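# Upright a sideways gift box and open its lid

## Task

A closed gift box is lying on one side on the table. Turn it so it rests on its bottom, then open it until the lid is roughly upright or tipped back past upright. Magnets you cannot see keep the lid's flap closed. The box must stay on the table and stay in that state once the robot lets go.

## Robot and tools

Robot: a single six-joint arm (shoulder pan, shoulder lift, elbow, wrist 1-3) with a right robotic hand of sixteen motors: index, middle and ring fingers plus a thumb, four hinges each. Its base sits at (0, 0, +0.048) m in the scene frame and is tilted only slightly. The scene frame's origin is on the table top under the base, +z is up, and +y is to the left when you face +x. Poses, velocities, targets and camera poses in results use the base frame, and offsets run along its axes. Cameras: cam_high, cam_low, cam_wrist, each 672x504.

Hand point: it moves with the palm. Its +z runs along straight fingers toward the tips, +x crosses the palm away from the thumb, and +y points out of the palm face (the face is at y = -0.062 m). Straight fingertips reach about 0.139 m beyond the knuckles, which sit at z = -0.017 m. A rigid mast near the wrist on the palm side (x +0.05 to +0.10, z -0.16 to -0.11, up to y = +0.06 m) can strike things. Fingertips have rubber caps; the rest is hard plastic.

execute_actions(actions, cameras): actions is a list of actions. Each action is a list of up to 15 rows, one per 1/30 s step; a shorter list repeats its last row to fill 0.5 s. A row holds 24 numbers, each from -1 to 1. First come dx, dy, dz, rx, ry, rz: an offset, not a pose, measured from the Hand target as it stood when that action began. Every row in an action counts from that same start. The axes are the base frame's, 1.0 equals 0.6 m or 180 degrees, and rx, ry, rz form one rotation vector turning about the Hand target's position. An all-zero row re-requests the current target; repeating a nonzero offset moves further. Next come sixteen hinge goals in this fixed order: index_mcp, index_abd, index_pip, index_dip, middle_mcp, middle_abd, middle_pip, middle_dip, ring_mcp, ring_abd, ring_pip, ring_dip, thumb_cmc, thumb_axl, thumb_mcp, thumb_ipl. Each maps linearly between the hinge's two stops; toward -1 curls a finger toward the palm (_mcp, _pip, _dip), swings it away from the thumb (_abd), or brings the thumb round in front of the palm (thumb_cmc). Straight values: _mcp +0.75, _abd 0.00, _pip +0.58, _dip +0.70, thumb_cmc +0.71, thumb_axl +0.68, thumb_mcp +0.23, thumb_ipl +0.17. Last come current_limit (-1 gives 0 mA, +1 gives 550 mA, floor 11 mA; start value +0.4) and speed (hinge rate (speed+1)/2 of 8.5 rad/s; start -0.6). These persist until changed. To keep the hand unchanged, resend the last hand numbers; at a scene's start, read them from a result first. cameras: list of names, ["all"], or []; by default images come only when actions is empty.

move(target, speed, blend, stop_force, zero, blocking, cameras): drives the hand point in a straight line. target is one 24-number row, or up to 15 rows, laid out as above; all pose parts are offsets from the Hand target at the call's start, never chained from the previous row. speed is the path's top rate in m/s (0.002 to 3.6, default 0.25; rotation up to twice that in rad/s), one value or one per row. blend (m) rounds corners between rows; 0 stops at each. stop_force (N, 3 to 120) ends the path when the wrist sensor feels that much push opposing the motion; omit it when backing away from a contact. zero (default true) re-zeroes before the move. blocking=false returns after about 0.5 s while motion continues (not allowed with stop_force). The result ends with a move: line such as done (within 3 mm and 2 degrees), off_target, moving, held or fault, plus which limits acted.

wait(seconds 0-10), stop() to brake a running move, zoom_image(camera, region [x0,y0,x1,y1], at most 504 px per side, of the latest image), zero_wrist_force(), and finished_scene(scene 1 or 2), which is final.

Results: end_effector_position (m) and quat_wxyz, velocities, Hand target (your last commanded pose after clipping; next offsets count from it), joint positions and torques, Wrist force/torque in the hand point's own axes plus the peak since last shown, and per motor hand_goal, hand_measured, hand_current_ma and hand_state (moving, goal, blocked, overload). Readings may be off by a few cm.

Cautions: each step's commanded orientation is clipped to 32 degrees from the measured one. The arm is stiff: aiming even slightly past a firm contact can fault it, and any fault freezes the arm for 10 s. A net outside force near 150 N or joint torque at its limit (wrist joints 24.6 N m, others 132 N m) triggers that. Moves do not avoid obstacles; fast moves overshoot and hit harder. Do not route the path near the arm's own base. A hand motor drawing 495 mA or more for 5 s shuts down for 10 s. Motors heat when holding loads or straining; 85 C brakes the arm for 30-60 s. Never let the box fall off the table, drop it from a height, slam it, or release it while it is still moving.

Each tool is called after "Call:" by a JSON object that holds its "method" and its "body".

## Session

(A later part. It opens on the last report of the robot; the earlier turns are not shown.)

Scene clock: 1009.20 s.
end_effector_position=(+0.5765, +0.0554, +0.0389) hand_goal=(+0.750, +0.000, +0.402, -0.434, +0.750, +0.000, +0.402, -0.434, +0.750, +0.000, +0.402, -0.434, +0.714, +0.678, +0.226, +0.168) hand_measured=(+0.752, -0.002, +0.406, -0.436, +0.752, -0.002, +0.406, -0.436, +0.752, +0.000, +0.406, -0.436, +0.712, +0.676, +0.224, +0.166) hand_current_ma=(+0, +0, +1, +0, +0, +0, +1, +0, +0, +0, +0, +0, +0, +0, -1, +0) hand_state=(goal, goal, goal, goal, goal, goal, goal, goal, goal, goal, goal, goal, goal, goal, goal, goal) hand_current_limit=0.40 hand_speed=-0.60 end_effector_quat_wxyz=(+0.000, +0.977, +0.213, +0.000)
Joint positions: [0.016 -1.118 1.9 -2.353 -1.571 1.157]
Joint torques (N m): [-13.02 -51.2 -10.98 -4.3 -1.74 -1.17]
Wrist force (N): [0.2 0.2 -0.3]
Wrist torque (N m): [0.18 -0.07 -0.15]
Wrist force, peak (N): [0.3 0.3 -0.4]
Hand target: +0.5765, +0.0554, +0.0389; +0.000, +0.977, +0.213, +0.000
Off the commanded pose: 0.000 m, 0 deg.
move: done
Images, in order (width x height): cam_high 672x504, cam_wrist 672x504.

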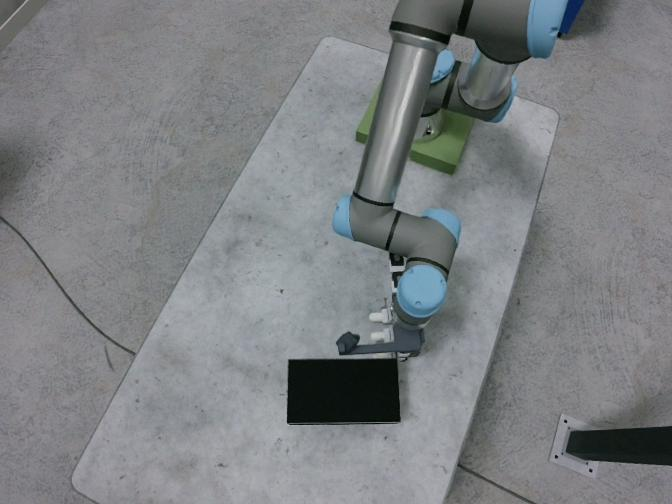

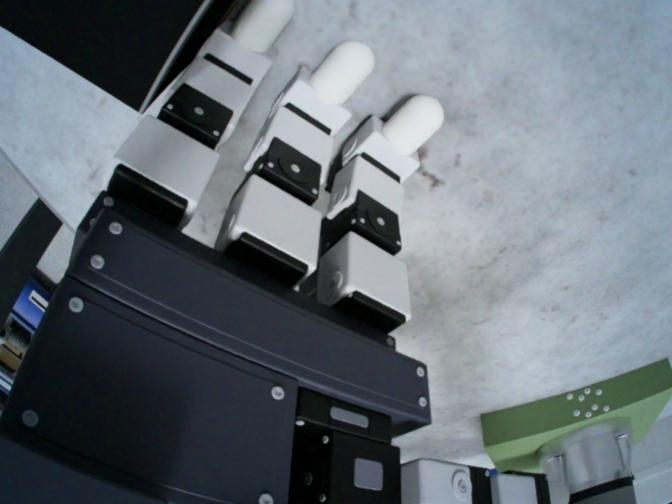

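Call:
{"method": "move", "body": {"target": [0.003,0.0014,0.045,0,0,0,0.75,0,0.401,-0.435,0.75,0,0.401,-0.435,0.75,0,0.401,-0.435,0.714,0.678,0.226,0.168,0.4,-0.6], "speed": 0.012, "stop_force": 3, "cameras": ["cam_high","cam_wrist"]}}

Call:
{"method": "zoom_image", "body": {"camera": "cam_high", "region": [340, 290, 460, 390]}}

Scene clock: 1014.77 s.
end_effector_position=(+0.5783, +0.0562, +0.0659) hand_goal=(+0.750, +0.000, +0.402, -0.434, +0.750, +0.000, +0.402, -0.434, +0.750, +0.000, +0.402, -0.434, +0.714, +0.678, +0.226, +0.168) hand_measured=(+0.752, -0.002, +0.406, -0.436, +0.752, -0.002, +0.406, -0.436, +0.752, +0.002, +0.406, -0.434, +0.712, +0.676, +0.224, +0.166) hand_current_ma=(+0, +0, +1, +0, +0, +0, +1, +0, +0, +0, +0, +0, +0, +0, -1, +0) hand_state=(goal, goal, goal, goal, goal, goal, goal, goal, goal, goal, goal, goal, goal, goal, goal, goal) hand_current_limit=0.40 hand_speed=-0.60 end_effector_quat_wxyz=(+0.000, +0.977, +0.213, +0.000)
Joint positions: [0.017 -1.16 1.874 -2.284 -1.571 1.159]
Joint torques (N m): [12.36 -26.6 -12.21 -4.39 -1.57 0.7]
Wrist force (N): [-0.2 0.2 -0.1]
Wrist torque (N m): [0.16 -0.08 -0.17]
Wrist force, peak (N): [-0.1 0.4 1.0]
Hand target: +0.5783, +0.0562, +0.0659; +0.000, +0.977, +0.213, +0.000
Off the commanded pose: 0.000 m, 0 deg.
move: done
Images, in order (width x height): cam_high 672x504, cam_wrist 672x504.

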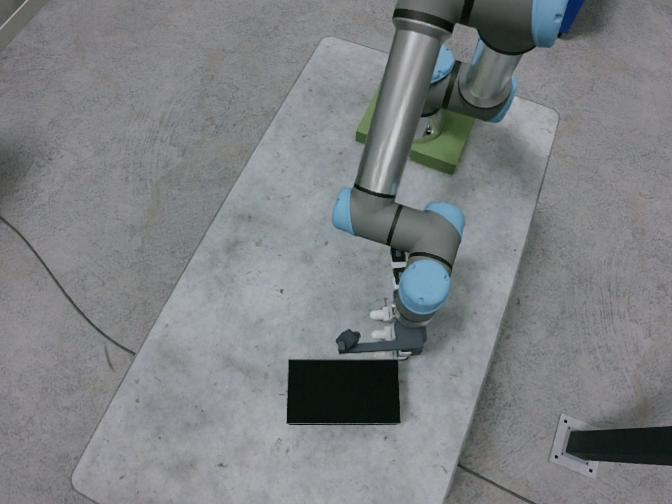

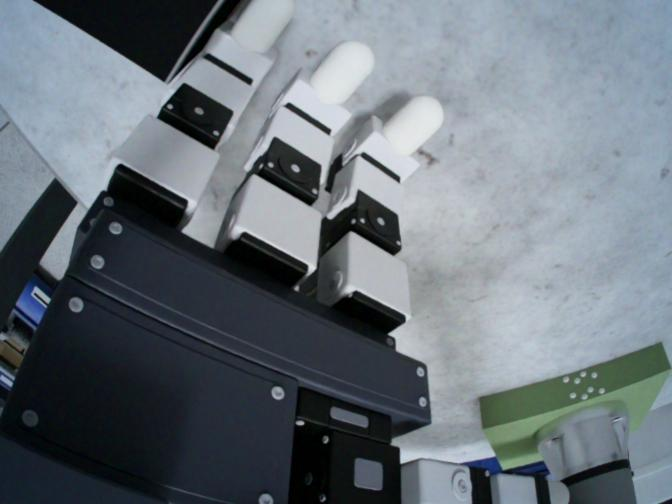

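Scaled by 4.200.

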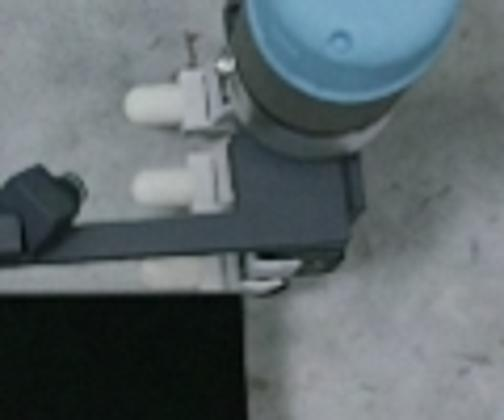

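Call:
{"method": "move", "body": {"target": [[-0.0455,-0.0207,0.01,0,0,0,0.75,0,0.401,-0.435,0.75,0,0.401,-0.435,0.75,0,0.401,-0.435,0.714,0.678,0.226,0.168,0.4,-0.6],[-0.0972,-0.0603,0.49,0,0,0,0.75,0,0.401,-0.435,0.75,0,0.401,-0.435,0.75,0,0.401,-0.435,0.714,0.678,0.226,0.168,0.4,-0.6]], "speed": [0.12,0.3], "blend": [0.02,0]}}

Call:
{"method": "move", "body": {"target": [0.0667,-0.03,0.02,0,0,-0.5,1.0,0,0.576,0.696,1.0,0,0.576,0.696,1.0,0,0.576,0.696,0.714,0.678,0.226,0.168,0.4,-0.6], "speed": 0.35}}

Call:
{"method": "move", "body": {"target": [0.05,0,-0.03,0.455,0.2074,0,1.0,0,0.576,0.696,1.0,0,0.576,0.696,1.0,0,0.576,0.696,0.714,0.678,0.226,0.168,0.4,-0.6], "speed": 0.35}}

Call:
{"method": "move", "body": {"target": [0.0667,-0.0667,-0.05,0,0,-0.5,1.0,0,0.576,0.696,1.0,0,0.576,0.696,1.0,0,0.576,0.696,0.714,0.678,0.226,0.168,0.4,-0.6], "speed": 0.3, "cameras": ["cam_high"]}}

Scene clock: 1043.03 s.
end_effector_position=(+0.5200, +0.0200, +0.3598) hand_goal=(+0.750, +0.000, +0.402, -0.434, +0.750, +0.000, +0.402, -0.434, +0.750, +0.000, +0.402, -0.434, +0.714, +0.678, +0.226, +0.168) hand_measured=(+0.752, -0.002, +0.406, -0.436, +0.752, -0.002, +0.406, -0.436, +0.752, +0.002, +0.406, -0.434, +0.712, +0.676, +0.222, +0.166) hand_current_ma=(+0, +0, +1, +0, +0, +0, +1, +0, +0, +0, +0, +0, +0, +0, -1, +0) hand_state=(goal, goal, goal, goal, goal, goal, goal, goal, goal, goal, goal, goal, goal, goal, goal, goal) hand_current_limit=0.40 hand_speed=-0.60 end_effector_quat_wxyz=(+0.000, +0.977, +0.213, +0.000)
Joint positions: [-0.053 -1.554 1.549 -1.566 -1.571 1.089]
Joint torques (N m): [14.77 -28.64 -34.31 -0.06 1.45 1.29]
Wrist force (N): [0.0 0.6 -0.1]
Wrist torque (N m): [0.21 -0.04 -0.09]
Wrist force, peak (N): [-0.4 0.7 -2.7]
Hand target: +0.5200, +0.0201, +0.3599; +0.000, +0.977, +0.213, +0.000
Off the commanded pose: 0.000 m, 0 deg.
move: done; blend cut to 0.0153 m at target 1

Scene clock: 1045.80 s.
end_effector_position=(+0.5600, +0.0019, +0.3719) hand_goal=(+1.000, +0.000, +0.576, +0.696, +1.000, +0.000, +0.576, +0.696, +1.000, +0.000, +0.576, +0.696, +0.714, +0.678, +0.226, +0.168) hand_measured=(+0.990, -0.002, +0.572, +0.692, +0.990, -0.002, +0.572, +0.694, +0.990, +0.002, +0.574, +0.694, +0.712, +0.676, +0.222, +0.166) hand_current_ma=(-3, +0, -1, +0, -4, +0, +0, +0, -3, +0, +0, +0, +0, +0, -1, +0) hand_state=(goal, goal, goal, goal, goal, goal, goal, goal, goal, goal, goal, goal, goal, goal, goal, goal) hand_current_limit=0.40 hand_speed=-0.60 end_effector_quat_wxyz=(+0.000, +0.841, -0.540, +0.000)
Joint positions: [-0.182 -1.227 1.128 -1.472 -1.571 2.531]
Joint torques (N m): [15.21 -52.77 -18.15 -4.39 -1.36 1.25]
Wrist force (N): [0.3 0.6 -0.5]
Wrist torque (N m): [0.18 -0.05 -0.06]
Wrist force, peak (N): [-0.1 1.1 -0.1]
Hand target: +0.5600, +0.0021, +0.3719; +0.000, +0.841, -0.540, +0.000
Off the commanded pose: 0.000 m, 0 deg.
move: done

Scene clock: 1048.63 s.
end_effector_position=(+0.5899, +0.0020, +0.3539) hand_goal=(+1.000, +0.000, +0.576, +0.696, +1.000, +0.000, +0.576, +0.696, +1.000, +0.000, +0.576, +0.696, +0.714, +0.678, +0.226, +0.168) hand_measured=(+0.998, -0.002, +0.572, +0.694, +0.996, -0.002, +0.574, +0.694, +0.998, -0.002, +0.574, +0.694, +0.712, +0.676, +0.224, +0.166) hand_current_ma=(+0, +0, +0, +0, +0, +0, +0, +0, +0, +0, +0, +0, +0, +0, +0, +0) hand_state=(goal, goal, goal, goal, goal, goal, goal, goal, goal, goal, goal, goal, goal, goal, goal, goal) hand_current_limit=0.40 hand_speed=-0.60 end_effector_quat_wxyz=(-0.383, +0.595, -0.382, -0.594)
Joint positions: [-0.393 -0.395 0.123 0.271 -0.821 1.569]
Joint torques (N m): [14.95 -70.28 -12.52 1.88 1.23 -1.26]
Wrist force (N): [2.3 -0.4 -0.6]
Wrist torque (N m): [0.31 0.03 0.24]
Wrist force, peak (N): [3.0 -0.8 -0.4]
Hand target: +0.5900, +0.0021, +0.3539; -0.383, +0.595, -0.382, -0.594
Off the commanded pose: 0.000 m, 0 deg.
move: done

Scene clock: 1051.80 s.
end_effector_position=(+0.6300, -0.0380, +0.3240) hand_goal=(+1.000, +0.000, +0.576, +0.696, +1.000, +0.000, +0.576, +0.696, +1.000, +0.000, +0.576, +0.696, +0.714, +0.678, +0.226, +0.168) hand_measured=(+0.998, -0.002, +0.574, +0.694, +0.998, -0.002, +0.574, +0.694, +0.998, -0.002, +0.574, +0.694, +0.712, +0.676, +0.224, +0.166) hand_current_ma=(+0, +0, +0, +0, +0, +0, +0, +0, +0, +0, +0, +0, +0, +0, +0, +0) hand_state=(goal, goal, goal, goal, goal, goal, goal, goal, goal, goal, goal, goal, goal, goal, goal, goal) hand_current_limit=0.40 hand_speed=-0.60 end_effector_quat_wxyz=(+0.691, -0.151, +0.691, +0.150)
Joint positions: [-0.701 -1.261 1.699 -0.437 0.442 1.569]
Joint torques (N m): [13.12 -33.2 -17.13 1.23 1.5 -1.49]
Wrist force (N): [2.6 -0.5 -0.5]
Wrist torque (N m): [0.32 0.00 0.29]
Wrist force, peak (N): [2.7 -0.6 -1.1]
Hand target: +0.6300, -0.0380, +0.3239; +0.691, -0.151, +0.691, +0.150
Off the commanded pose: 0.000 m, 0 deg.
move: done
Images, in order (width x height): cam_high 672x504.

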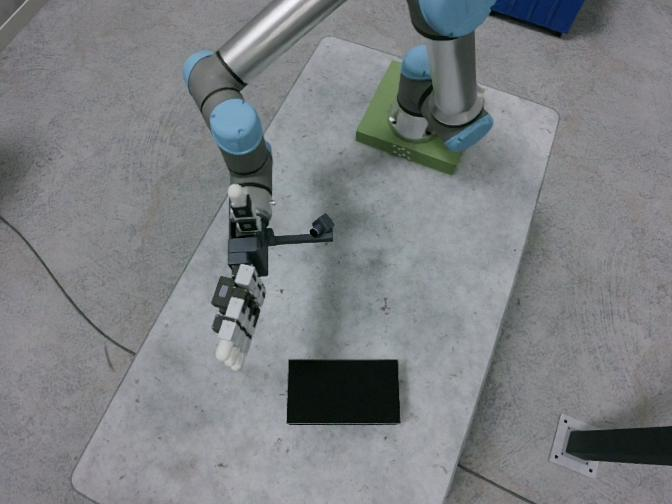

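Call:
{"method": "move", "body": {"target": [0.0122,-0.1232,-0.04,0,0,-0.5,1.0,0,0.576,0.696,1.0,0,0.576,0.696,1.0,0,0.576,0.696,0.714,0.678,0.226,0.168,0.4,-0.6], "speed": 0.3, "cameras": ["cam_high","cam_low","cam_wrist"]}}

Call:
{"method": "zoom_image", "body": {"camera": "cam_high", "region": [220, 230, 440, 430]}}

Scene clock: 1056.50 s.
end_effector_position=(+0.6373, -0.1118, +0.2999) hand_goal=(+1.000, +0.000, +0.576, +0.696, +1.000, +0.000, +0.576, +0.696, +1.000, +0.000, +0.576, +0.696, +0.714, +0.678, +0.226, +0.168) hand_measured=(+0.998, -0.002, +0.574, +0.694, +0.998, -0.002, +0.574, +0.694, +0.998, -0.002, +0.574, +0.694, +0.712, +0.676, +0.224, +0.166) hand_current_ma=(+0, +0, +0, +0, +0, +0, +0, +0, +0, +0, +0, +0, +0, +0, +0, +0) hand_state=(goal, goal, goal, goal, goal, goal, goal, goal, goal, goal, goal, goal, goal, goal, goal, goal) hand_current_limit=0.40 hand_speed=-0.60 end_effector_quat_wxyz=(+0.594, +0.382, +0.595, -0.383)
Joint positions: [-0.156 -1.31 1.833 -0.523 2.558 1.569]
Joint torques (N m): [-13.49 -36.05 -23.81 -2.97 1.8 0.55]
Wrist force (N): [2.4 -0.5 -0.4]
Wrist torque (N m): [0.29 0.01 0.26]
Wrist force, peak (N): [2.6 -1.3 -0.9]
Hand target: +0.6373, -0.1119, +0.2999; +0.594, +0.382, +0.595, -0.383
Off the commanded pose: 0.000 m, 0 deg.
move: done

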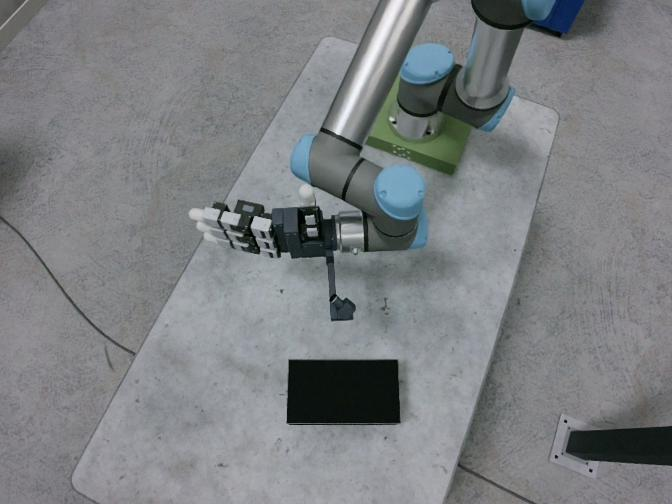

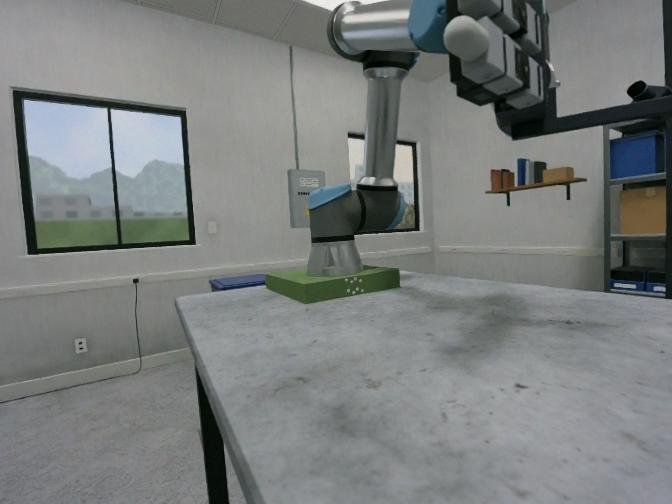

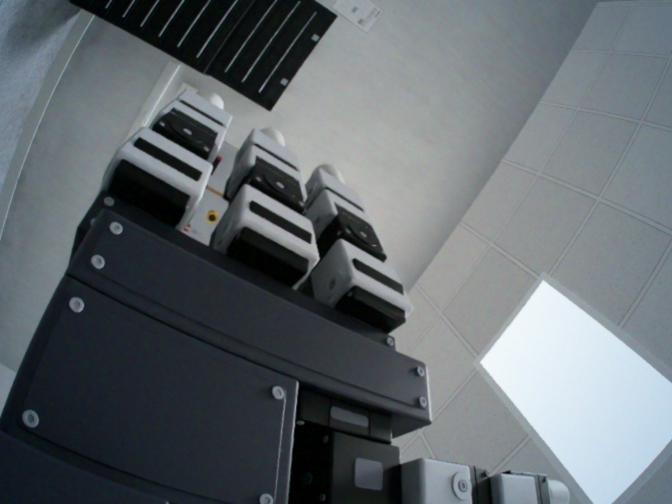

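Scaled by 2.291.

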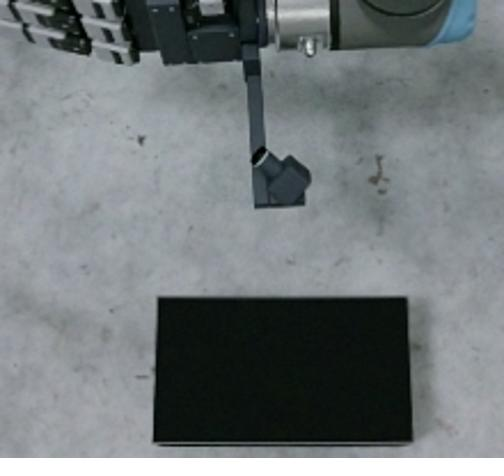

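Call:
{"method": "move", "body": {"target": [-0.0075,0.0079,-0.37,0,0,-0.0153,1.0,0,0.576,0.696,1.0,0,0.576,0.696,1.0,0,0.576,0.696,0.714,0.678,0.226,0.168,0.4,-0.6], "speed": 0.2}}

Call:
{"method": "move", "body": {"target": [0,0,-0.06,0,0,0,1.0,0,0.576,0.696,1.0,0,0.576,0.696,1.0,0,0.576,0.696,0.714,0.678,0.226,0.168,0.4,-0.6], "speed": 0.015, "stop_force": 3, "cameras": ["cam_high","cam_low","cam_wrist"]}}

Call:
{"method": "zoom_image", "body": {"camera": "cam_low", "region": [472, 200, 672, 400]}}

Scene clock: 1064.00 s.
end_effector_position=(+0.6329, -0.1070, +0.0781) hand_goal=(+1.000, +0.000, +0.576, +0.696, +1.000, +0.000, +0.576, +0.696, +1.000, +0.000, +0.576, +0.696, +0.714, +0.678, +0.226, +0.168) hand_measured=(+0.998, -0.002, +0.574, +0.694, +0.998, -0.002, +0.574, +0.694, +0.998, -0.002, +0.574, +0.694, +0.712, +0.676, +0.224, +0.166) hand_current_ma=(+0, +0, +0, +0, +0, +0, +0, +0, +0, +0, +0, +0, +0, +0, +0, +0) hand_state=(goal, goal, goal, goal, goal, goal, goal, goal, goal, goal, goal, goal, goal, goal, goal, goal) hand_current_limit=0.40 hand_speed=-0.60 end_effector_quat_wxyz=(+0.585, +0.396, +0.586, -0.397)
Joint positions: [-0.127 -0.905 1.961 -1.056 2.635 1.569]
Joint torques (N m): [-12.28 -30.13 -9.5 -1.94 -2.41 1.32]
Wrist force (N): [2.4 -0.4 -0.2]
Wrist torque (N m): [0.29 0.00 0.37]
Wrist force, peak (N): [4.2 -0.6 -0.5]
Hand target: +0.6328, -0.1071, +0.0779; +0.585, +0.396, +0.586, -0.397
Off the commanded pose: 0.000 m, 0 deg.
move: done

Scene clock: 1067.17 s.
end_effector_position=(+0.6328, -0.1071, +0.0446) hand_goal=(+1.000, +0.000, +0.576, +0.696, +1.000, +0.000, +0.576, +0.696, +1.000, +0.000, +0.576, +0.696, +0.714, +0.678, +0.226, +0.168) hand_measured=(+0.998, -0.002, +0.574, +0.694, +0.998, -0.002, +0.574, +0.694, +0.998, -0.002, +0.574, +0.694, +0.712, +0.676, +0.224, +0.166) hand_current_ma=(+0, +0, +0, +0, +0, +0, +0, +0, +0, +0, +0, +0, +0, +0, +0, +0) hand_state=(goal, goal, goal, goal, goal, goal, goal, goal, goal, goal, goal, goal, goal, goal, goal, goal) hand_current_limit=0.40 hand_speed=-0.60 end_effector_quat_wxyz=(+0.585, +0.396, +0.586, -0.397)
Joint positions: [-0.127 -0.829 1.956 -1.126 2.635 1.57]
Joint torques (N m): [-11.88 -52.48 -3.19 -0.49 -2.08 -1.25]
Wrist force (N): [-0.3 -0.8 -0.5]
Wrist torque (N m): [0.26 0.38 0.38]
Wrist force, peak (N): [-6.5 -2.9 -1.1]
Hand target: +0.6328, -0.1071, +0.0446; +0.585, +0.396, +0.586, -0.397 (not the last commanded pose)
Off the commanded pose: 0.003 m, 0 deg.
move: contact

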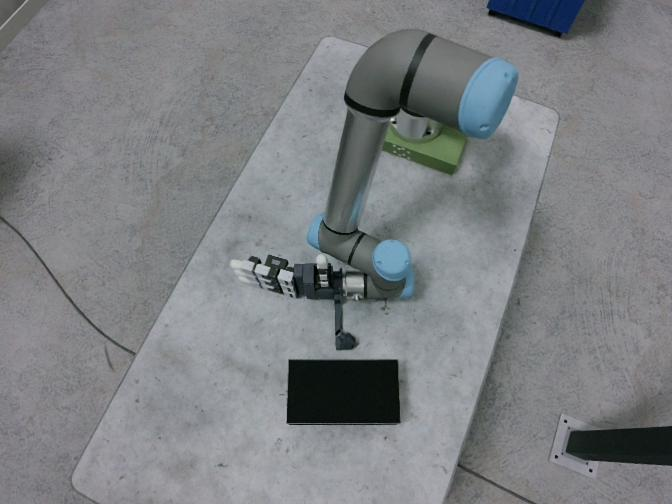

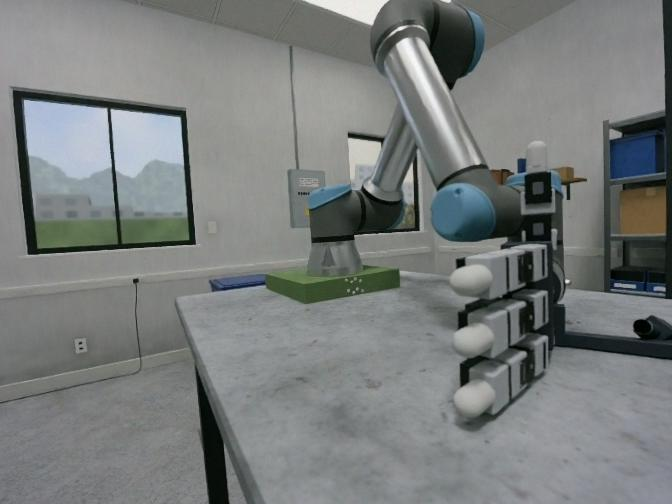

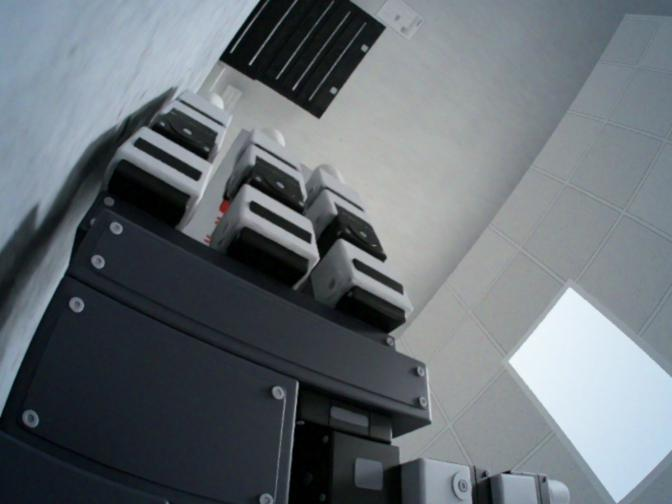

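Scaled by 2.520.

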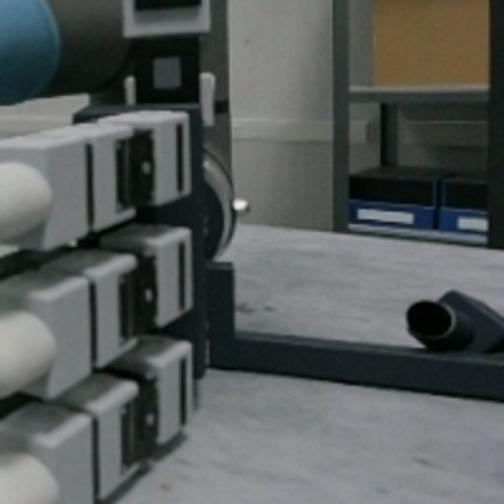

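Call:
{"method": "move", "body": {"target": [0.0464,0.0185,0.005,0,0,0,1.0,0,0.576,0.696,1.0,0,0.576,0.696,1.0,0,0.576,0.696,0.714,0.678,0.226,0.168,0.4,-0.6], "speed": 0.03}}

Call:
{"method": "move", "body": {"target": [0.0232,0.0093,0,0,0,0,1.0,0,0.576,0.696,1.0,0,0.576,0.696,1.0,0,0.576,0.696,0.714,0.678,0.226,0.168,0.4,-0.6], "speed": 0.012, "stop_force": 3, "cameras": ["cam_high","cam_low"]}}

Call:
{"method": "zoom_image", "body": {"camera": "cam_high", "region": [270, 300, 430, 430]}}

Scene clock: 1071.50 s.
end_effector_position=(+0.6607, -0.0959, +0.0474) hand_goal=(+1.000, +0.000, +0.576, +0.696, +1.000, +0.000, +0.576, +0.696, +1.000, +0.000, +0.576, +0.696, +0.714, +0.678, +0.226, +0.168) hand_measured=(+0.998, -0.002, +0.574, +0.694, +0.998, -0.002, +0.574, +0.694, +0.998, -0.002, +0.574, +0.694, +0.712, +0.676, +0.224, +0.166) hand_current_ma=(+0, +0, +0, +0, +0, +0, +0, +0, +0, +0, +0, +0, +0, +0, +0, +0) hand_state=(goal, goal, goal, goal, goal, goal, goal, goal, goal, goal, goal, goal, goal, goal, goal, goal) hand_current_limit=0.40 hand_speed=-0.60 end_effector_quat_wxyz=(+0.585, +0.396, +0.586, -0.397)
Joint positions: [-0.097 -0.801 1.865 -1.064 2.665 1.57]
Joint torques (N m): [-10.7 -54.47 -4.02 -2.87 -1.6 1.3]
Wrist force (N): [2.3 -0.7 -0.3]
Wrist torque (N m): [0.28 0.02 0.31]
Wrist force, peak (N): [2.6 -0.7 -0.2]
Hand target: +0.6607, -0.0960, +0.0476; +0.585, +0.396, +0.586, -0.397
Off the commanded pose: 0.000 m, 0 deg.
move: done

Scene clock: 1074.20 s.
end_effector_position=(+0.6746, -0.0905, +0.0476) hand_goal=(+1.000, +0.000, +0.576, +0.696, +1.000, +0.000, +0.576, +0.696, +1.000, +0.000, +0.576, +0.696, +0.714, +0.678, +0.226, +0.168) hand_measured=(+0.998, -0.002, +0.574, +0.694, +0.998, -0.002, +0.574, +0.694, +0.998, -0.002, +0.574, +0.694, +0.712, +0.676, +0.224, +0.166) hand_current_ma=(+0, +0, +0, +0, +0, +0, +0, +0, +0, +0, +0, +0, +0, +0, +0, +0) hand_state=(goal, goal, goal, goal, goal, goal, goal, goal, goal, goal, goal, goal, goal, goal, goal, goal) hand_current_limit=0.40 hand_speed=-0.60 end_effector_quat_wxyz=(+0.585, +0.396, +0.586, -0.397)
Joint positions: [-0.083 -0.783 1.819 -1.036 2.679 1.57]
Joint torques (N m): [-12.8 -57.18 -5.68 -2.79 -1.73 1.17]
Wrist force (N): [2.4 -1.2 -0.5]
Wrist torque (N m): [0.23 0.03 0.29]
Wrist force, peak (N): [2.6 -1.8 -0.1]
Hand target: +0.6746, -0.0905, +0.0476; +0.585, +0.396, +0.586, -0.397
Off the commanded pose: 0.000 m, 0 deg.
move: done
Images, in order (width x height): cam_high 672x504, cam_low 672x504.

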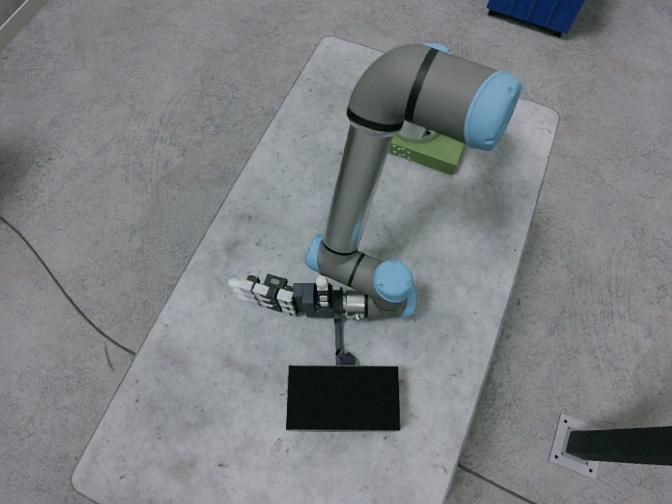

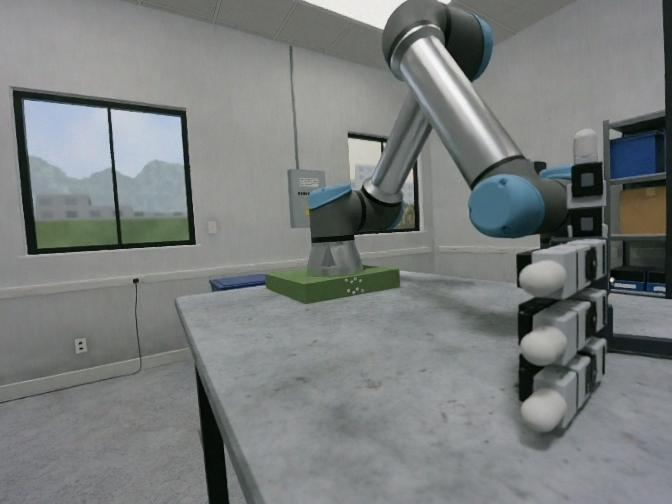

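Scaled by 3.150.

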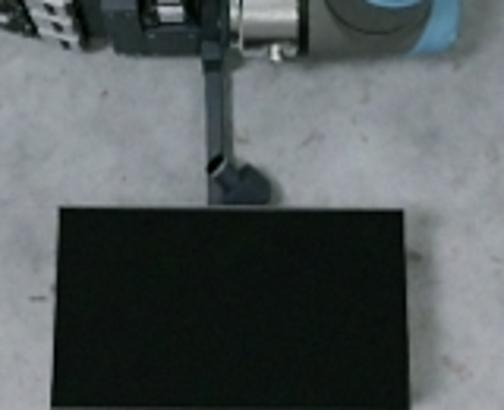

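Call:
{"method": "move", "body": {"target": [0.0015,0.0006,0.045,0,0,0,1.0,0,0.576,0.696,1.0,0,0.576,0.696,1.0,0,0.576,0.696,0.714,0.678,0.226,0.168,0.4,-0.6], "speed": 0.01, "stop_force": 3, "cameras": ["cam_high"]}}

Call:
{"method": "zoom_image", "body": {"camera": "cam_high", "region": [270, 300, 430, 430]}}

Scene clock: 1080.87 s.
end_effector_position=(+0.6755, -0.0901, +0.0746) hand_goal=(+1.000, +0.000, +0.576, +0.696, +1.000, +0.000, +0.576, +0.696, +1.000, +0.000, +0.576, +0.696, +0.714, +0.678, +0.226, +0.168) hand_measured=(+0.998, -0.002, +0.574, +0.694, +0.998, -0.002, +0.574, +0.694, +0.998, -0.002, +0.574, +0.694, +0.712, +0.676, +0.224, +0.166) hand_current_ma=(+0, +0, +0, +0, +0, +0, +0, +0, +0, +0, +0, +0, +0, +0, +0, +0) hand_state=(goal, goal, goal, goal, goal, goal, goal, goal, goal, goal, goal, goal, goal, goal, goal, goal) hand_current_limit=0.40 hand_speed=-0.60 end_effector_quat_wxyz=(+0.585, +0.396, +0.586, -0.397)
Joint positions: [-0.082 -0.837 1.82 -0.983 2.68 1.57]
Joint torques (N m): [13.94 -34.34 -23.01 -2.89 1.61 0.6]
Wrist force (N): [2.5 -1.6 -0.5]
Wrist torque (N m): [0.16 0.02 0.24]
Wrist force, peak (N): [3.6 -1.2 -0.7]
Hand target: +0.6755, -0.0901, +0.0746; +0.585, +0.396, +0.586, -0.397
Off the commanded pose: 0.000 m, 0 deg.
move: done
Images, in order (width x height): cam_high 672x504.

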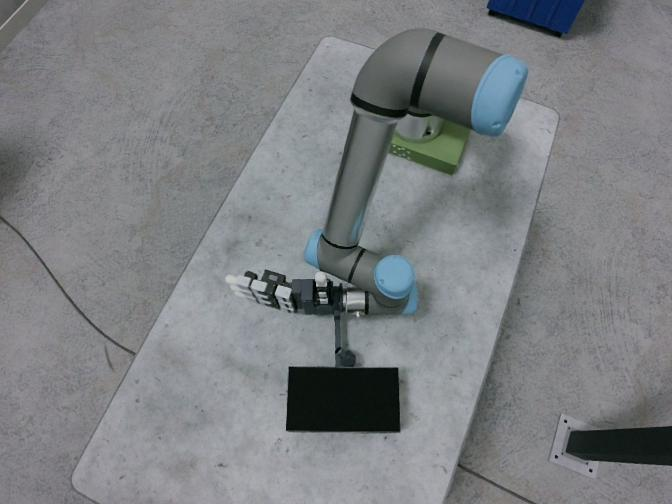

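Scaled by 3.150.

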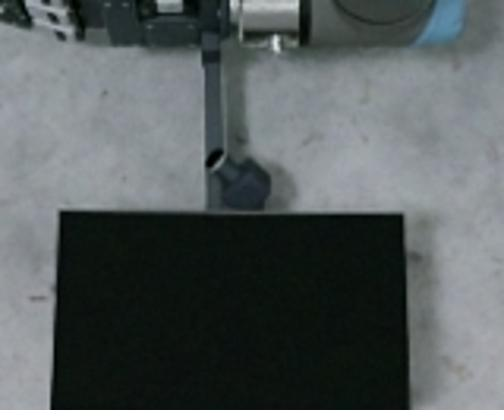

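Call:
{"method": "move", "body": {"target": [[-0.0775,-0.0305,0,0,0,0,1.0,0,0.576,0.696,1.0,0,0.576,0.696,1.0,0,0.576,0.696,0.714,0.678,0.226,0.168,0.4,-0.6],[-0.1,-0.05,0.4,0,0,0,1.0,0,0.576,0.696,1.0,0,0.576,0.696,1.0,0,0.576,0.696,0.714,0.678,0.226,0.168,0.4,-0.6]], "speed": [0.12,0.3], "blend": [0.02,0]}}

Call:
{"method": "move", "body": {"target": [0.0083,0.1167,0.02,0,0,0.5,1.0,0,0.576,0.696,1.0,0,0.576,0.696,1.0,0,0.576,0.696,0.714,0.678,0.226,0.168,0.4,-0.6], "speed": 0.3}}

Call:
{"method": "move", "body": {"target": [0.0667,0.0833,0,-0.4652,-0.1833,0,0.89,0,-0.299,0.58,0.89,0,-0.299,0.58,0.89,0,0.576,0.696,-0.571,0.678,0.73,-0.351,0.4,-0.6], "speed": 0.35, "cameras": ["cam_high"]}}

Scene clock: 1106.33 s.
end_effector_position=(+0.6155, -0.1202, +0.3145) hand_goal=(+1.000, +0.000, +0.576, +0.696, +1.000, +0.000, +0.576, +0.696, +1.000, +0.000, +0.576, +0.696, +0.714, +0.678, +0.226, +0.168) hand_measured=(+0.998, -0.002, +0.574, +0.694, +0.998, -0.002, +0.574, +0.694, +0.998, -0.002, +0.574, +0.694, +0.712, +0.676, +0.224, +0.166) hand_current_ma=(+0, +0, +0, +0, +0, +0, +0, +0, +0, +0, +0, +0, +0, +0, +0, +0) hand_state=(goal, goal, goal, goal, goal, goal, goal, goal, goal, goal, goal, goal, goal, goal, goal, goal) hand_current_limit=0.40 hand_speed=-0.60 end_effector_quat_wxyz=(+0.585, +0.396, +0.586, -0.397)
Joint positions: [-0.161 -1.356 1.851 -0.494 2.601 1.57]
Joint torques (N m): [14.33 -43.02 -25.29 0.97 1.77 -1.56]
Wrist force (N): [2.5 -0.7 -0.4]
Wrist torque (N m): [0.28 0.00 0.31]
Wrist force, peak (N): [4.7 -1.5 -0.4]
Hand target: +0.6155, -0.1201, +0.3146; +0.585, +0.396, +0.586, -0.397
Off the commanded pose: 0.000 m, 0 deg.
move: done

Scene clock: 1109.47 s.
end_effector_position=(+0.6205, -0.0501, +0.3265) hand_goal=(+1.000, +0.000, +0.576, +0.696, +1.000, +0.000, +0.576, +0.696, +1.000, +0.000, +0.576, +0.696, +0.714, +0.678, +0.226, +0.168) hand_measured=(+0.998, -0.002, +0.574, +0.694, +0.998, -0.002, +0.574, +0.694, +0.998, -0.002, +0.574, +0.694, +0.712, +0.676, +0.224, +0.166) hand_current_ma=(+0, +0, +0, +0, +0, +0, +0, +0, +0, +0, +0, +0, +0, +0, +0, +0) hand_state=(goal, goal, goal, goal, goal, goal, goal, goal, goal, goal, goal, goal, goal, goal, goal, goal) hand_current_limit=0.40 hand_speed=-0.60 end_effector_quat_wxyz=(+0.694, -0.134, +0.694, +0.133)
Joint positions: [-0.731 -1.296 1.739 -0.442 0.461 1.569]
Joint torques (N m): [14.49 -36.8 -26.25 -2.64 -1.83 0.92]
Wrist force (N): [2.5 -0.7 -0.4]
Wrist torque (N m): [0.30 0.00 0.37]
Wrist force, peak (N): [2.9 -0.7 -0.5]
Hand target: +0.6205, -0.0501, +0.3266; +0.694, -0.134, +0.694, +0.133
Off the commanded pose: 0.000 m, 0 deg.
move: done

Scene clock: 1112.23 s.
end_effector_position=(+0.6604, +0.0000, +0.3266) hand_goal=(+0.890, +0.000, -0.298, +0.580, +0.890, +0.000, -0.298, +0.580, +0.890, +0.000, +0.576, +0.696, -0.570, +0.678, +0.730, -0.350) hand_measured=(+0.884, -0.002, -0.296, +0.582, +0.882, -0.002, -0.298, +0.582, +0.882, -0.002, +0.574, +0.694, -0.574, +0.678, +0.728, -0.348) hand_current_ma=(-2, +0, +0, +0, -2, +0, +0, +0, -2, +0, +0, +0, +0, +0, +0, +0) hand_state=(goal, goal, goal, goal, goal, goal, goal, goal, goal, goal, goal, goal, goal, goal, goal, goal) hand_current_limit=0.40 hand_speed=-0.60 end_effector_quat_wxyz=(+0.583, -0.586, +0.398, -0.397)
Joint positions: [-0.516 -1.422 1.603 -0.174 0.68 -0.007]
Joint torques (N m): [-15.16 -19.6 -33.12 -3.13 -2.1 -1.08]
Wrist force (N): [0.8 0.9 -0.8]
Wrist torque (N m): [0.27 0.07 0.13]
Wrist force, peak (N): [2.8 -0.9 -0.8]
Hand target: +0.6605, -0.0001, +0.3266; +0.583, -0.586, +0.398, -0.398
Off the commanded pose: 0.000 m, 0 deg.
move: done
Images, in order (width x height): cam_high 672x504.

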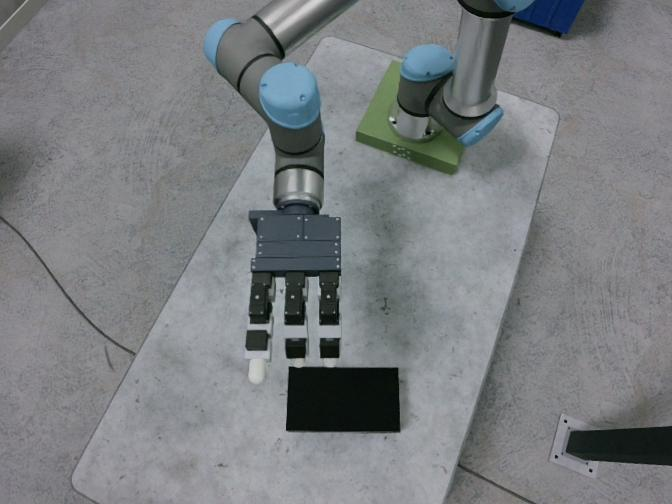

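Call:
{"method": "execute_actions", "body": {"actions": []}}

Scene clock: 1120.70 s.
end_effector_position=(+0.6605, -0.0001, +0.3266) hand_goal=(+0.890, +0.000, -0.298, +0.580, +0.890, +0.000, -0.298, +0.580, +0.890, +0.000, +0.576, +0.696, -0.570, +0.678, +0.730, -0.350) hand_measured=(+0.884, -0.002, -0.296, +0.582, +0.882, -0.002, -0.298, +0.582, +0.882, -0.002, +0.574, +0.694, -0.574, +0.678, +0.728, -0.348) hand_current_ma=(-2, +0, +0, +0, -2, +0, +0, +0, -2, +0, +0, +0, +0, +0, +0, +0) hand_state=(goal, goal, goal, goal, goal, goal, goal, goal, goal, goal, goal, goal, goal, goal, goal, goal) hand_current_limit=0.40 hand_speed=-0.60 end_effector_quat_wxyz=(+0.583, -0.586, +0.398, -0.398)
Joint positions: [-0.516 -1.422 1.603 -0.174 0.68 -0.007]
Joint velocities: within noise
Joint torques (N m): [-14.14 -19.87 -32.56 -3.02 -2.29 -1.29]
Wrist force (N): [1.0 1.0 -0.8]
Wrist torque (N m): [0.28 0.05 0.18]
Wrist force, peak (N): [0.9 0.9 -1.2]
Hand target: +0.6605, -0.0001, +0.3266; +0.583, -0.586, +0.398, -0.398
Off the commanded pose: 0.000 m, 0 deg.

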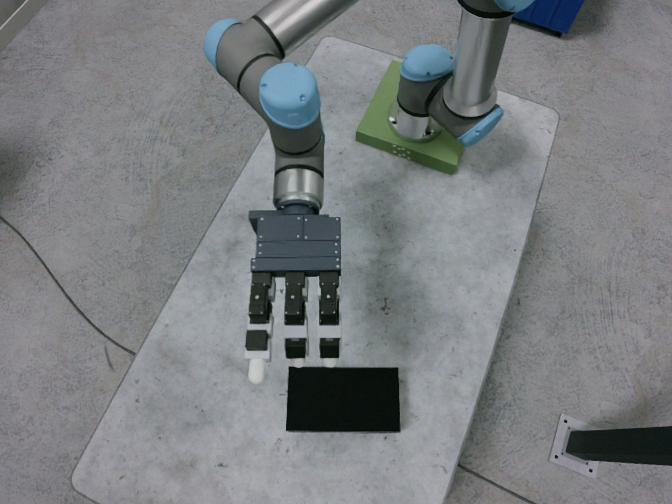

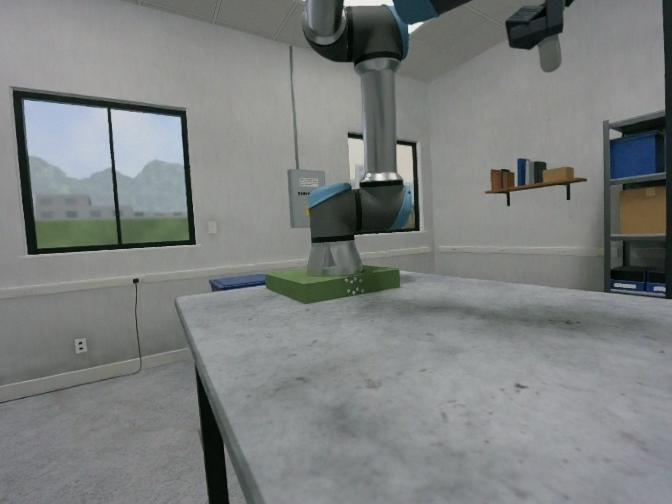

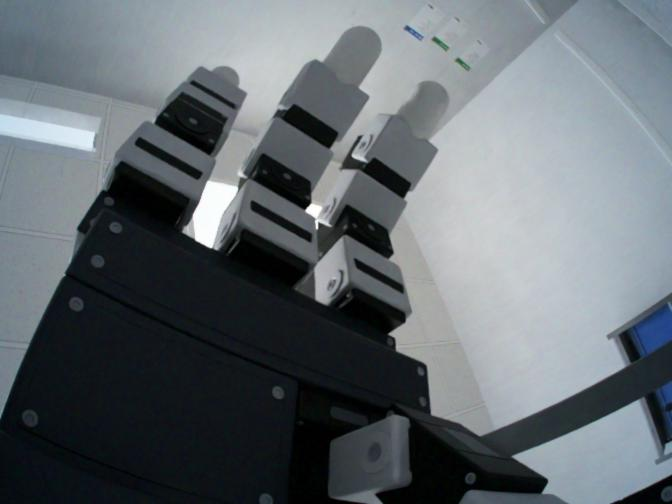

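Call:
{"method": "move", "body": {"target": [[0.169,0.1255,-0.1,0.0122,-0.031,0,0.89,0,-0.299,0.58,0.89,0,-0.299,0.58,0.89,0,0.576,0.696,-0.571,0.678,0.73,-0.351,0.4,-0.6],[0.169,0.1255,-0.2943,0.0122,-0.031,0,0.89,0,-0.299,0.58,0.89,0,-0.299,0.58,0.89,0,0.576,0.696,-0.571,0.678,0.73,-0.351,0.4,-0.6]], "speed": 0.2, "blend": [0.03,0], "cameras": ["cam_high","cam_low","cam_wrist"]}}

Scene clock: 1134.83 s.
end_effector_position=(+0.7619, +0.0752, +0.1501) hand_goal=(+0.890, +0.000, -0.298, +0.580, +0.890, +0.000, -0.298, +0.580, +0.890, +0.000, +0.576, +0.696, -0.570, +0.678, +0.730, -0.350) hand_measured=(+0.882, -0.002, -0.298, +0.582, +0.882, -0.002, -0.298, +0.582, +0.882, -0.002, +0.574, +0.694, -0.572, +0.678, +0.728, -0.348) hand_current_ma=(-2, +0, +0, +0, -3, +0, +0, +0, -3, +0, +0, +0, +0, +0, +0, +0) hand_state=(goal, goal, goal, goal, goal, goal, goal, goal, goal, goal, goal, goal, goal, goal, goal, goal) hand_current_limit=0.40 hand_speed=-0.60 end_effector_quat_wxyz=(+0.613, -0.555, +0.377, -0.418)
Joint positions: [-0.304 -1.078 1.693 -0.744 0.896 0.079]
Joint torques (N m): [-7.29 -39.17 -19.49 -3.47 1.42 -0.29]
Wrist force (N): [0.9 0.6 -0.8]
Wrist torque (N m): [0.24 0.08 0.13]
Wrist force, peak (N): [0.8 3.2 -1.4]
Hand target: +0.7619, +0.0752, +0.1500; +0.613, -0.555, +0.377, -0.418
Off the commanded pose: 0.000 m, 0 deg.
move: done

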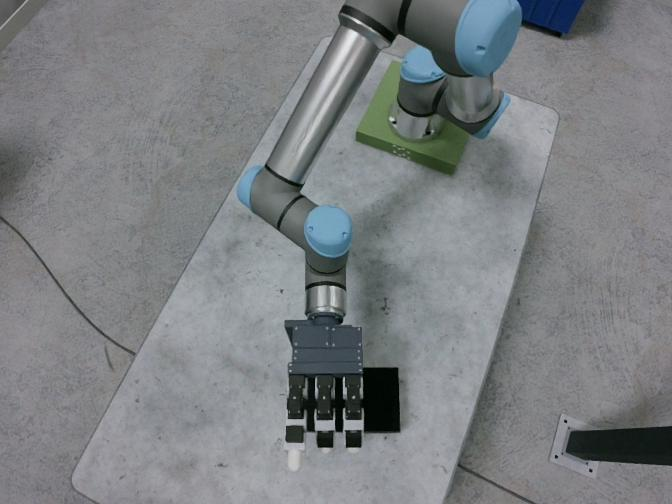

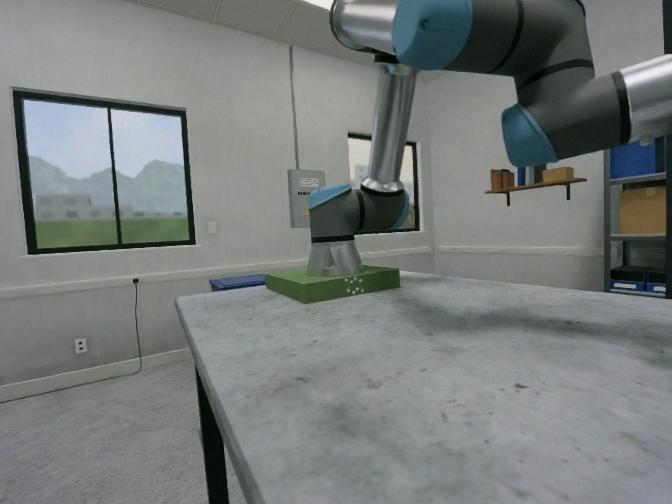

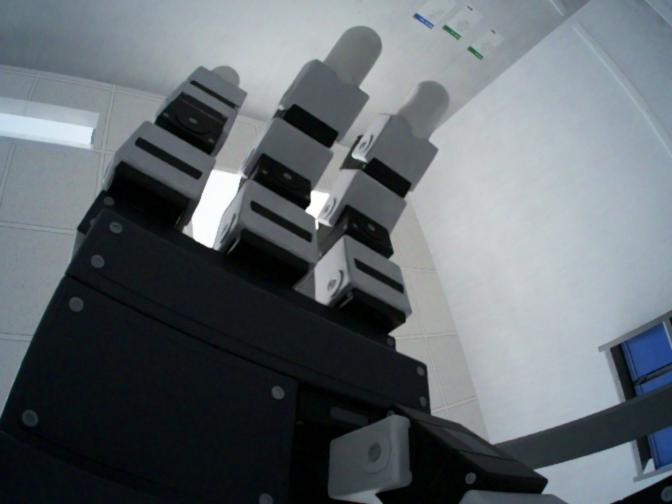

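Call:
{"method": "move", "body": {"target": [0,0,-0.14,0,0,0,0.89,0,-0.299,0.58,0.89,0,-0.299,0.58,0.89,0,0.576,0.696,-0.571,0.678,0.73,-0.351,0.4,-0.6], "speed": 0.1, "stop_force": 6}}

Call:
{"method": "move", "body": {"target": [0,0,-0.0638,0,0,0,0.89,0,-0.299,0.58,0.89,0,-0.299,0.58,0.89,0,0.576,0.696,-0.571,0.678,0.73,-0.351,0.4,-0.6], "speed": 0.03, "stop_force": 4, "cameras": ["cam_high","cam_low","cam_wrist"]}}

Scene clock: 1140.57 s.
end_effector_position=(+0.7619, +0.0752, +0.0660) hand_goal=(+0.890, +0.000, -0.298, +0.580, +0.890, +0.000, -0.298, +0.580, +0.890, +0.000, +0.576, +0.696, -0.570, +0.678, +0.730, -0.350) hand_measured=(+0.882, -0.002, -0.298, +0.582, +0.882, -0.002, -0.298, +0.582, +0.882, -0.002, +0.574, +0.694, -0.572, +0.678, +0.728, -0.348) hand_current_ma=(-2, +0, +0, +0, -3, +0, +0, +0, -3, +0, +0, +0, +0, +0, +0, +0) hand_state=(goal, goal, goal, goal, goal, goal, goal, goal, goal, goal, goal, goal, goal, goal, goal, goal) hand_current_limit=0.40 hand_speed=-0.60 end_effector_quat_wxyz=(+0.613, -0.555, +0.377, -0.418)
Joint positions: [-0.304 -0.948 1.747 -0.928 0.896 0.079]
Joint torques (N m): [3.2 -51.23 -26.68 -3.39 1.33 -0.02]
Wrist force (N): [0.7 0.8 -0.9]
Wrist torque (N m): [0.28 0.12 0.13]
Wrist force, peak (N): [0.8 2.2 -1.1]
Hand target: +0.7619, +0.0752, +0.0660; +0.613, -0.555, +0.377, -0.418
Off the commanded pose: 0.000 m, 0 deg.
move: done

Scene clock: 1142.93 s.
end_effector_position=(+0.7619, +0.0752, +0.0277) hand_goal=(+0.890, +0.000, -0.298, +0.580, +0.890, +0.000, -0.298, +0.580, +0.890, +0.000, +0.576, +0.696, -0.570, +0.678, +0.730, -0.350) hand_measured=(+0.882, -0.002, -0.298, +0.582, +0.882, -0.002, -0.298, +0.582, +0.882, -0.002, +0.574, +0.694, -0.572, +0.678, +0.728, -0.348) hand_current_ma=(-2, +0, +0, +0, -3, +0, +0, +0, -3, +0, +0, +0, +0, +0, +0, +0) hand_state=(goal, goal, goal, goal, goal, goal, goal, goal, goal, goal, goal, goal, goal, goal, goal, goal) hand_current_limit=0.40 hand_speed=-0.60 end_effector_quat_wxyz=(+0.613, -0.555, +0.377, -0.418)
Joint positions: [-0.304 -0.88 1.757 -1.007 0.896 0.079]
Joint torques (N m): [2.88 -58.68 -23.58 0.6 1.34 1.06]
Wrist force (N): [1.1 0.9 -1.1]
Wrist torque (N m): [0.30 0.09 0.16]
Wrist force, peak (N): [1.0 1.2 -1.1]
Hand target: +0.7619, +0.0752, +0.0277; +0.613, -0.555, +0.377, -0.418
Off the commanded pose: 0.000 m, 0 deg.
move: done

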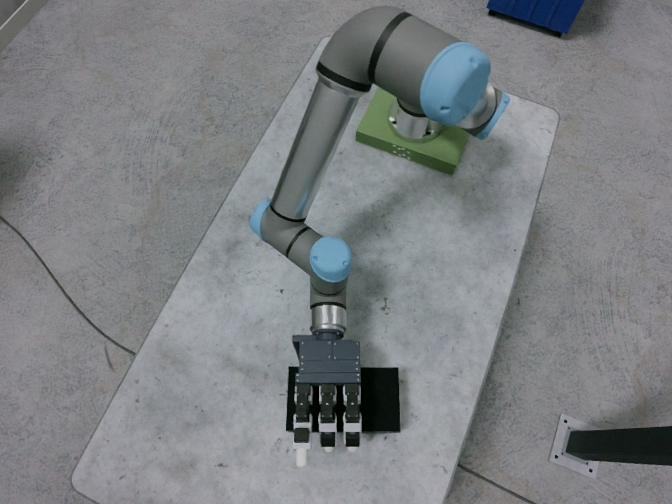

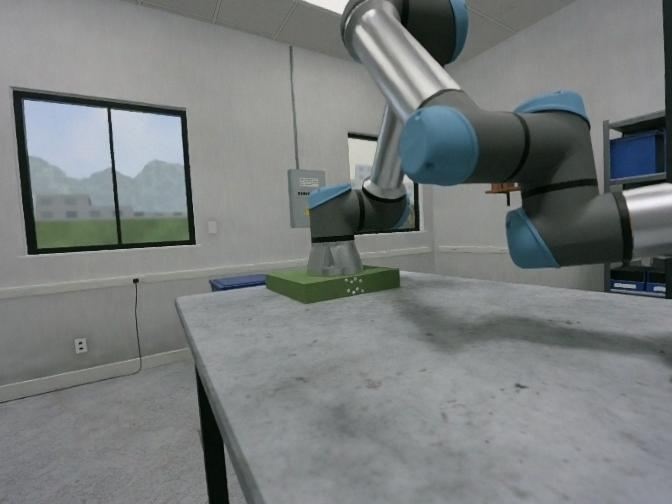

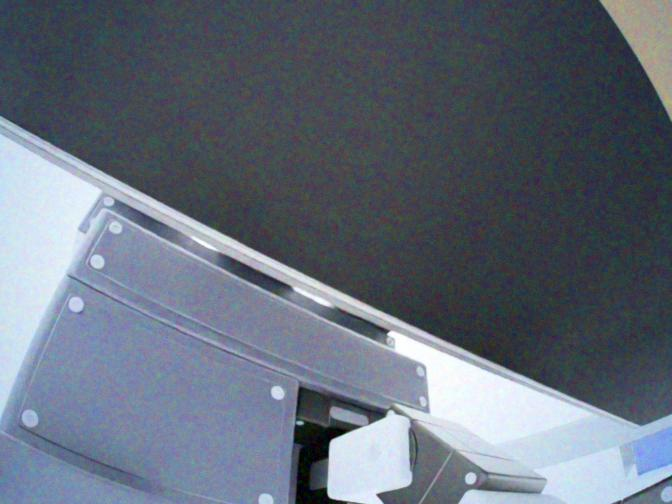

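Call:
{"method": "zoom_image", "body": {"camera": "cam_wrist", "region": [472, 0, 672, 150]}}

Call:
{"method": "zoom_image", "body": {"camera": "cam_wrist", "region": [272, 254, 672, 504]}}

Scaled by 2.520 from the camera's 672x504 image, which has a finer 960x720 frame.

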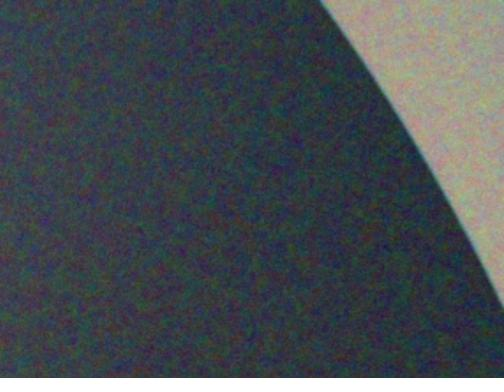

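Scaled by 1.260 from the camera's 672x504 image, which has a finer 960x720 frame.

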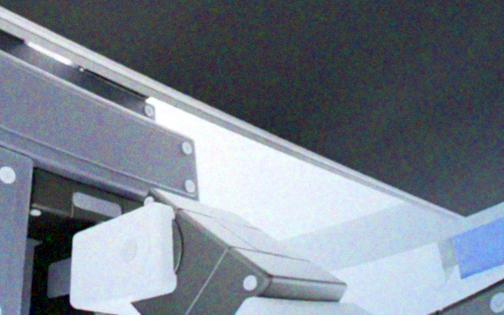

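Call:
{"method": "move", "body": {"target": [0,0,0,0,0,0,0.28,0,-0.299,0.58,0.28,0,-0.299,0.58,0.89,0,0.576,0.696,-0.571,0.678,0.35,-0.351,-0.65,-0.88], "speed": 0.05, "cameras": ["cam_high","cam_wrist"]}}

Scene clock: 1153.33 s.
end_effector_position=(+0.7619, +0.0752, +0.0278) hand_goal=(+0.280, +0.000, -0.298, +0.580, +0.280, +0.000, -0.298, +0.580, +0.890, +0.000, +0.576, +0.696, -0.570, +0.678, +0.350, -0.350) hand_measured=(+0.670, -0.002, -0.282, +0.584, +0.668, -0.002, -0.286, +0.582, +0.882, -0.002, +0.574, +0.694, -0.572, +0.678, +0.526, -0.344) hand_current_ma=(+96, +0, +8, +1, +96, +0, +5, +0, -3, +0, +0, +0, +0, +0, +96, +2) hand_state=(blocked, goal, goal, goal, blocked, goal, goal, goal, goal, goal, goal, goal, goal, goal, blocked, goal) hand_current_limit=-0.65 hand_speed=-0.88 end_effector_quat_wxyz=(+0.613, -0.555, +0.377, -0.418)
Joint positions: [-0.304 -0.88 1.757 -1.007 0.896 0.079]
Joint torques (N m): [3.22 -52.55 -22.86 0.35 1.24 1.29]
Wrist force (N): [0.8 -5.9 -0.5]
Wrist torque (N m): [0.08 0.08 0.13]
Wrist force, peak (N): [0.8 -5.9 -0.5]
Hand target: +0.7619, +0.0752, +0.0277; +0.613, -0.555, +0.377, -0.418
Off the commanded pose: 0.000 m, 0 deg.
move: done
Images, in order (width x height): cam_high 672x504, cam_wrist 672x504.

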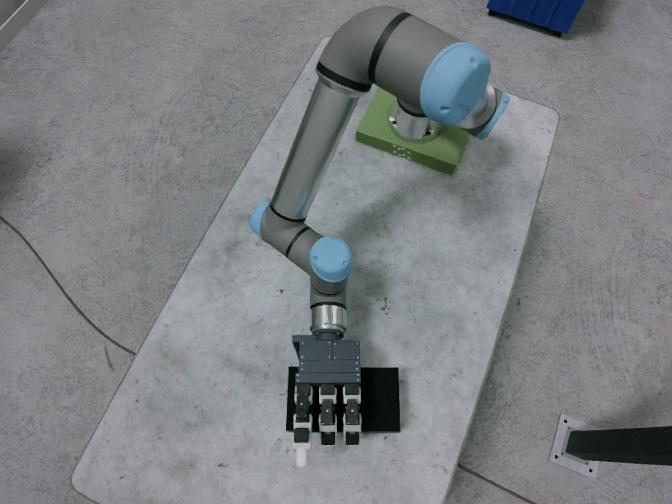

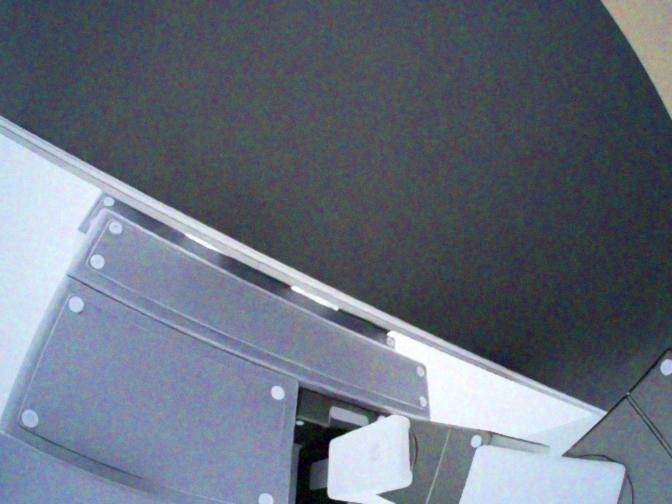

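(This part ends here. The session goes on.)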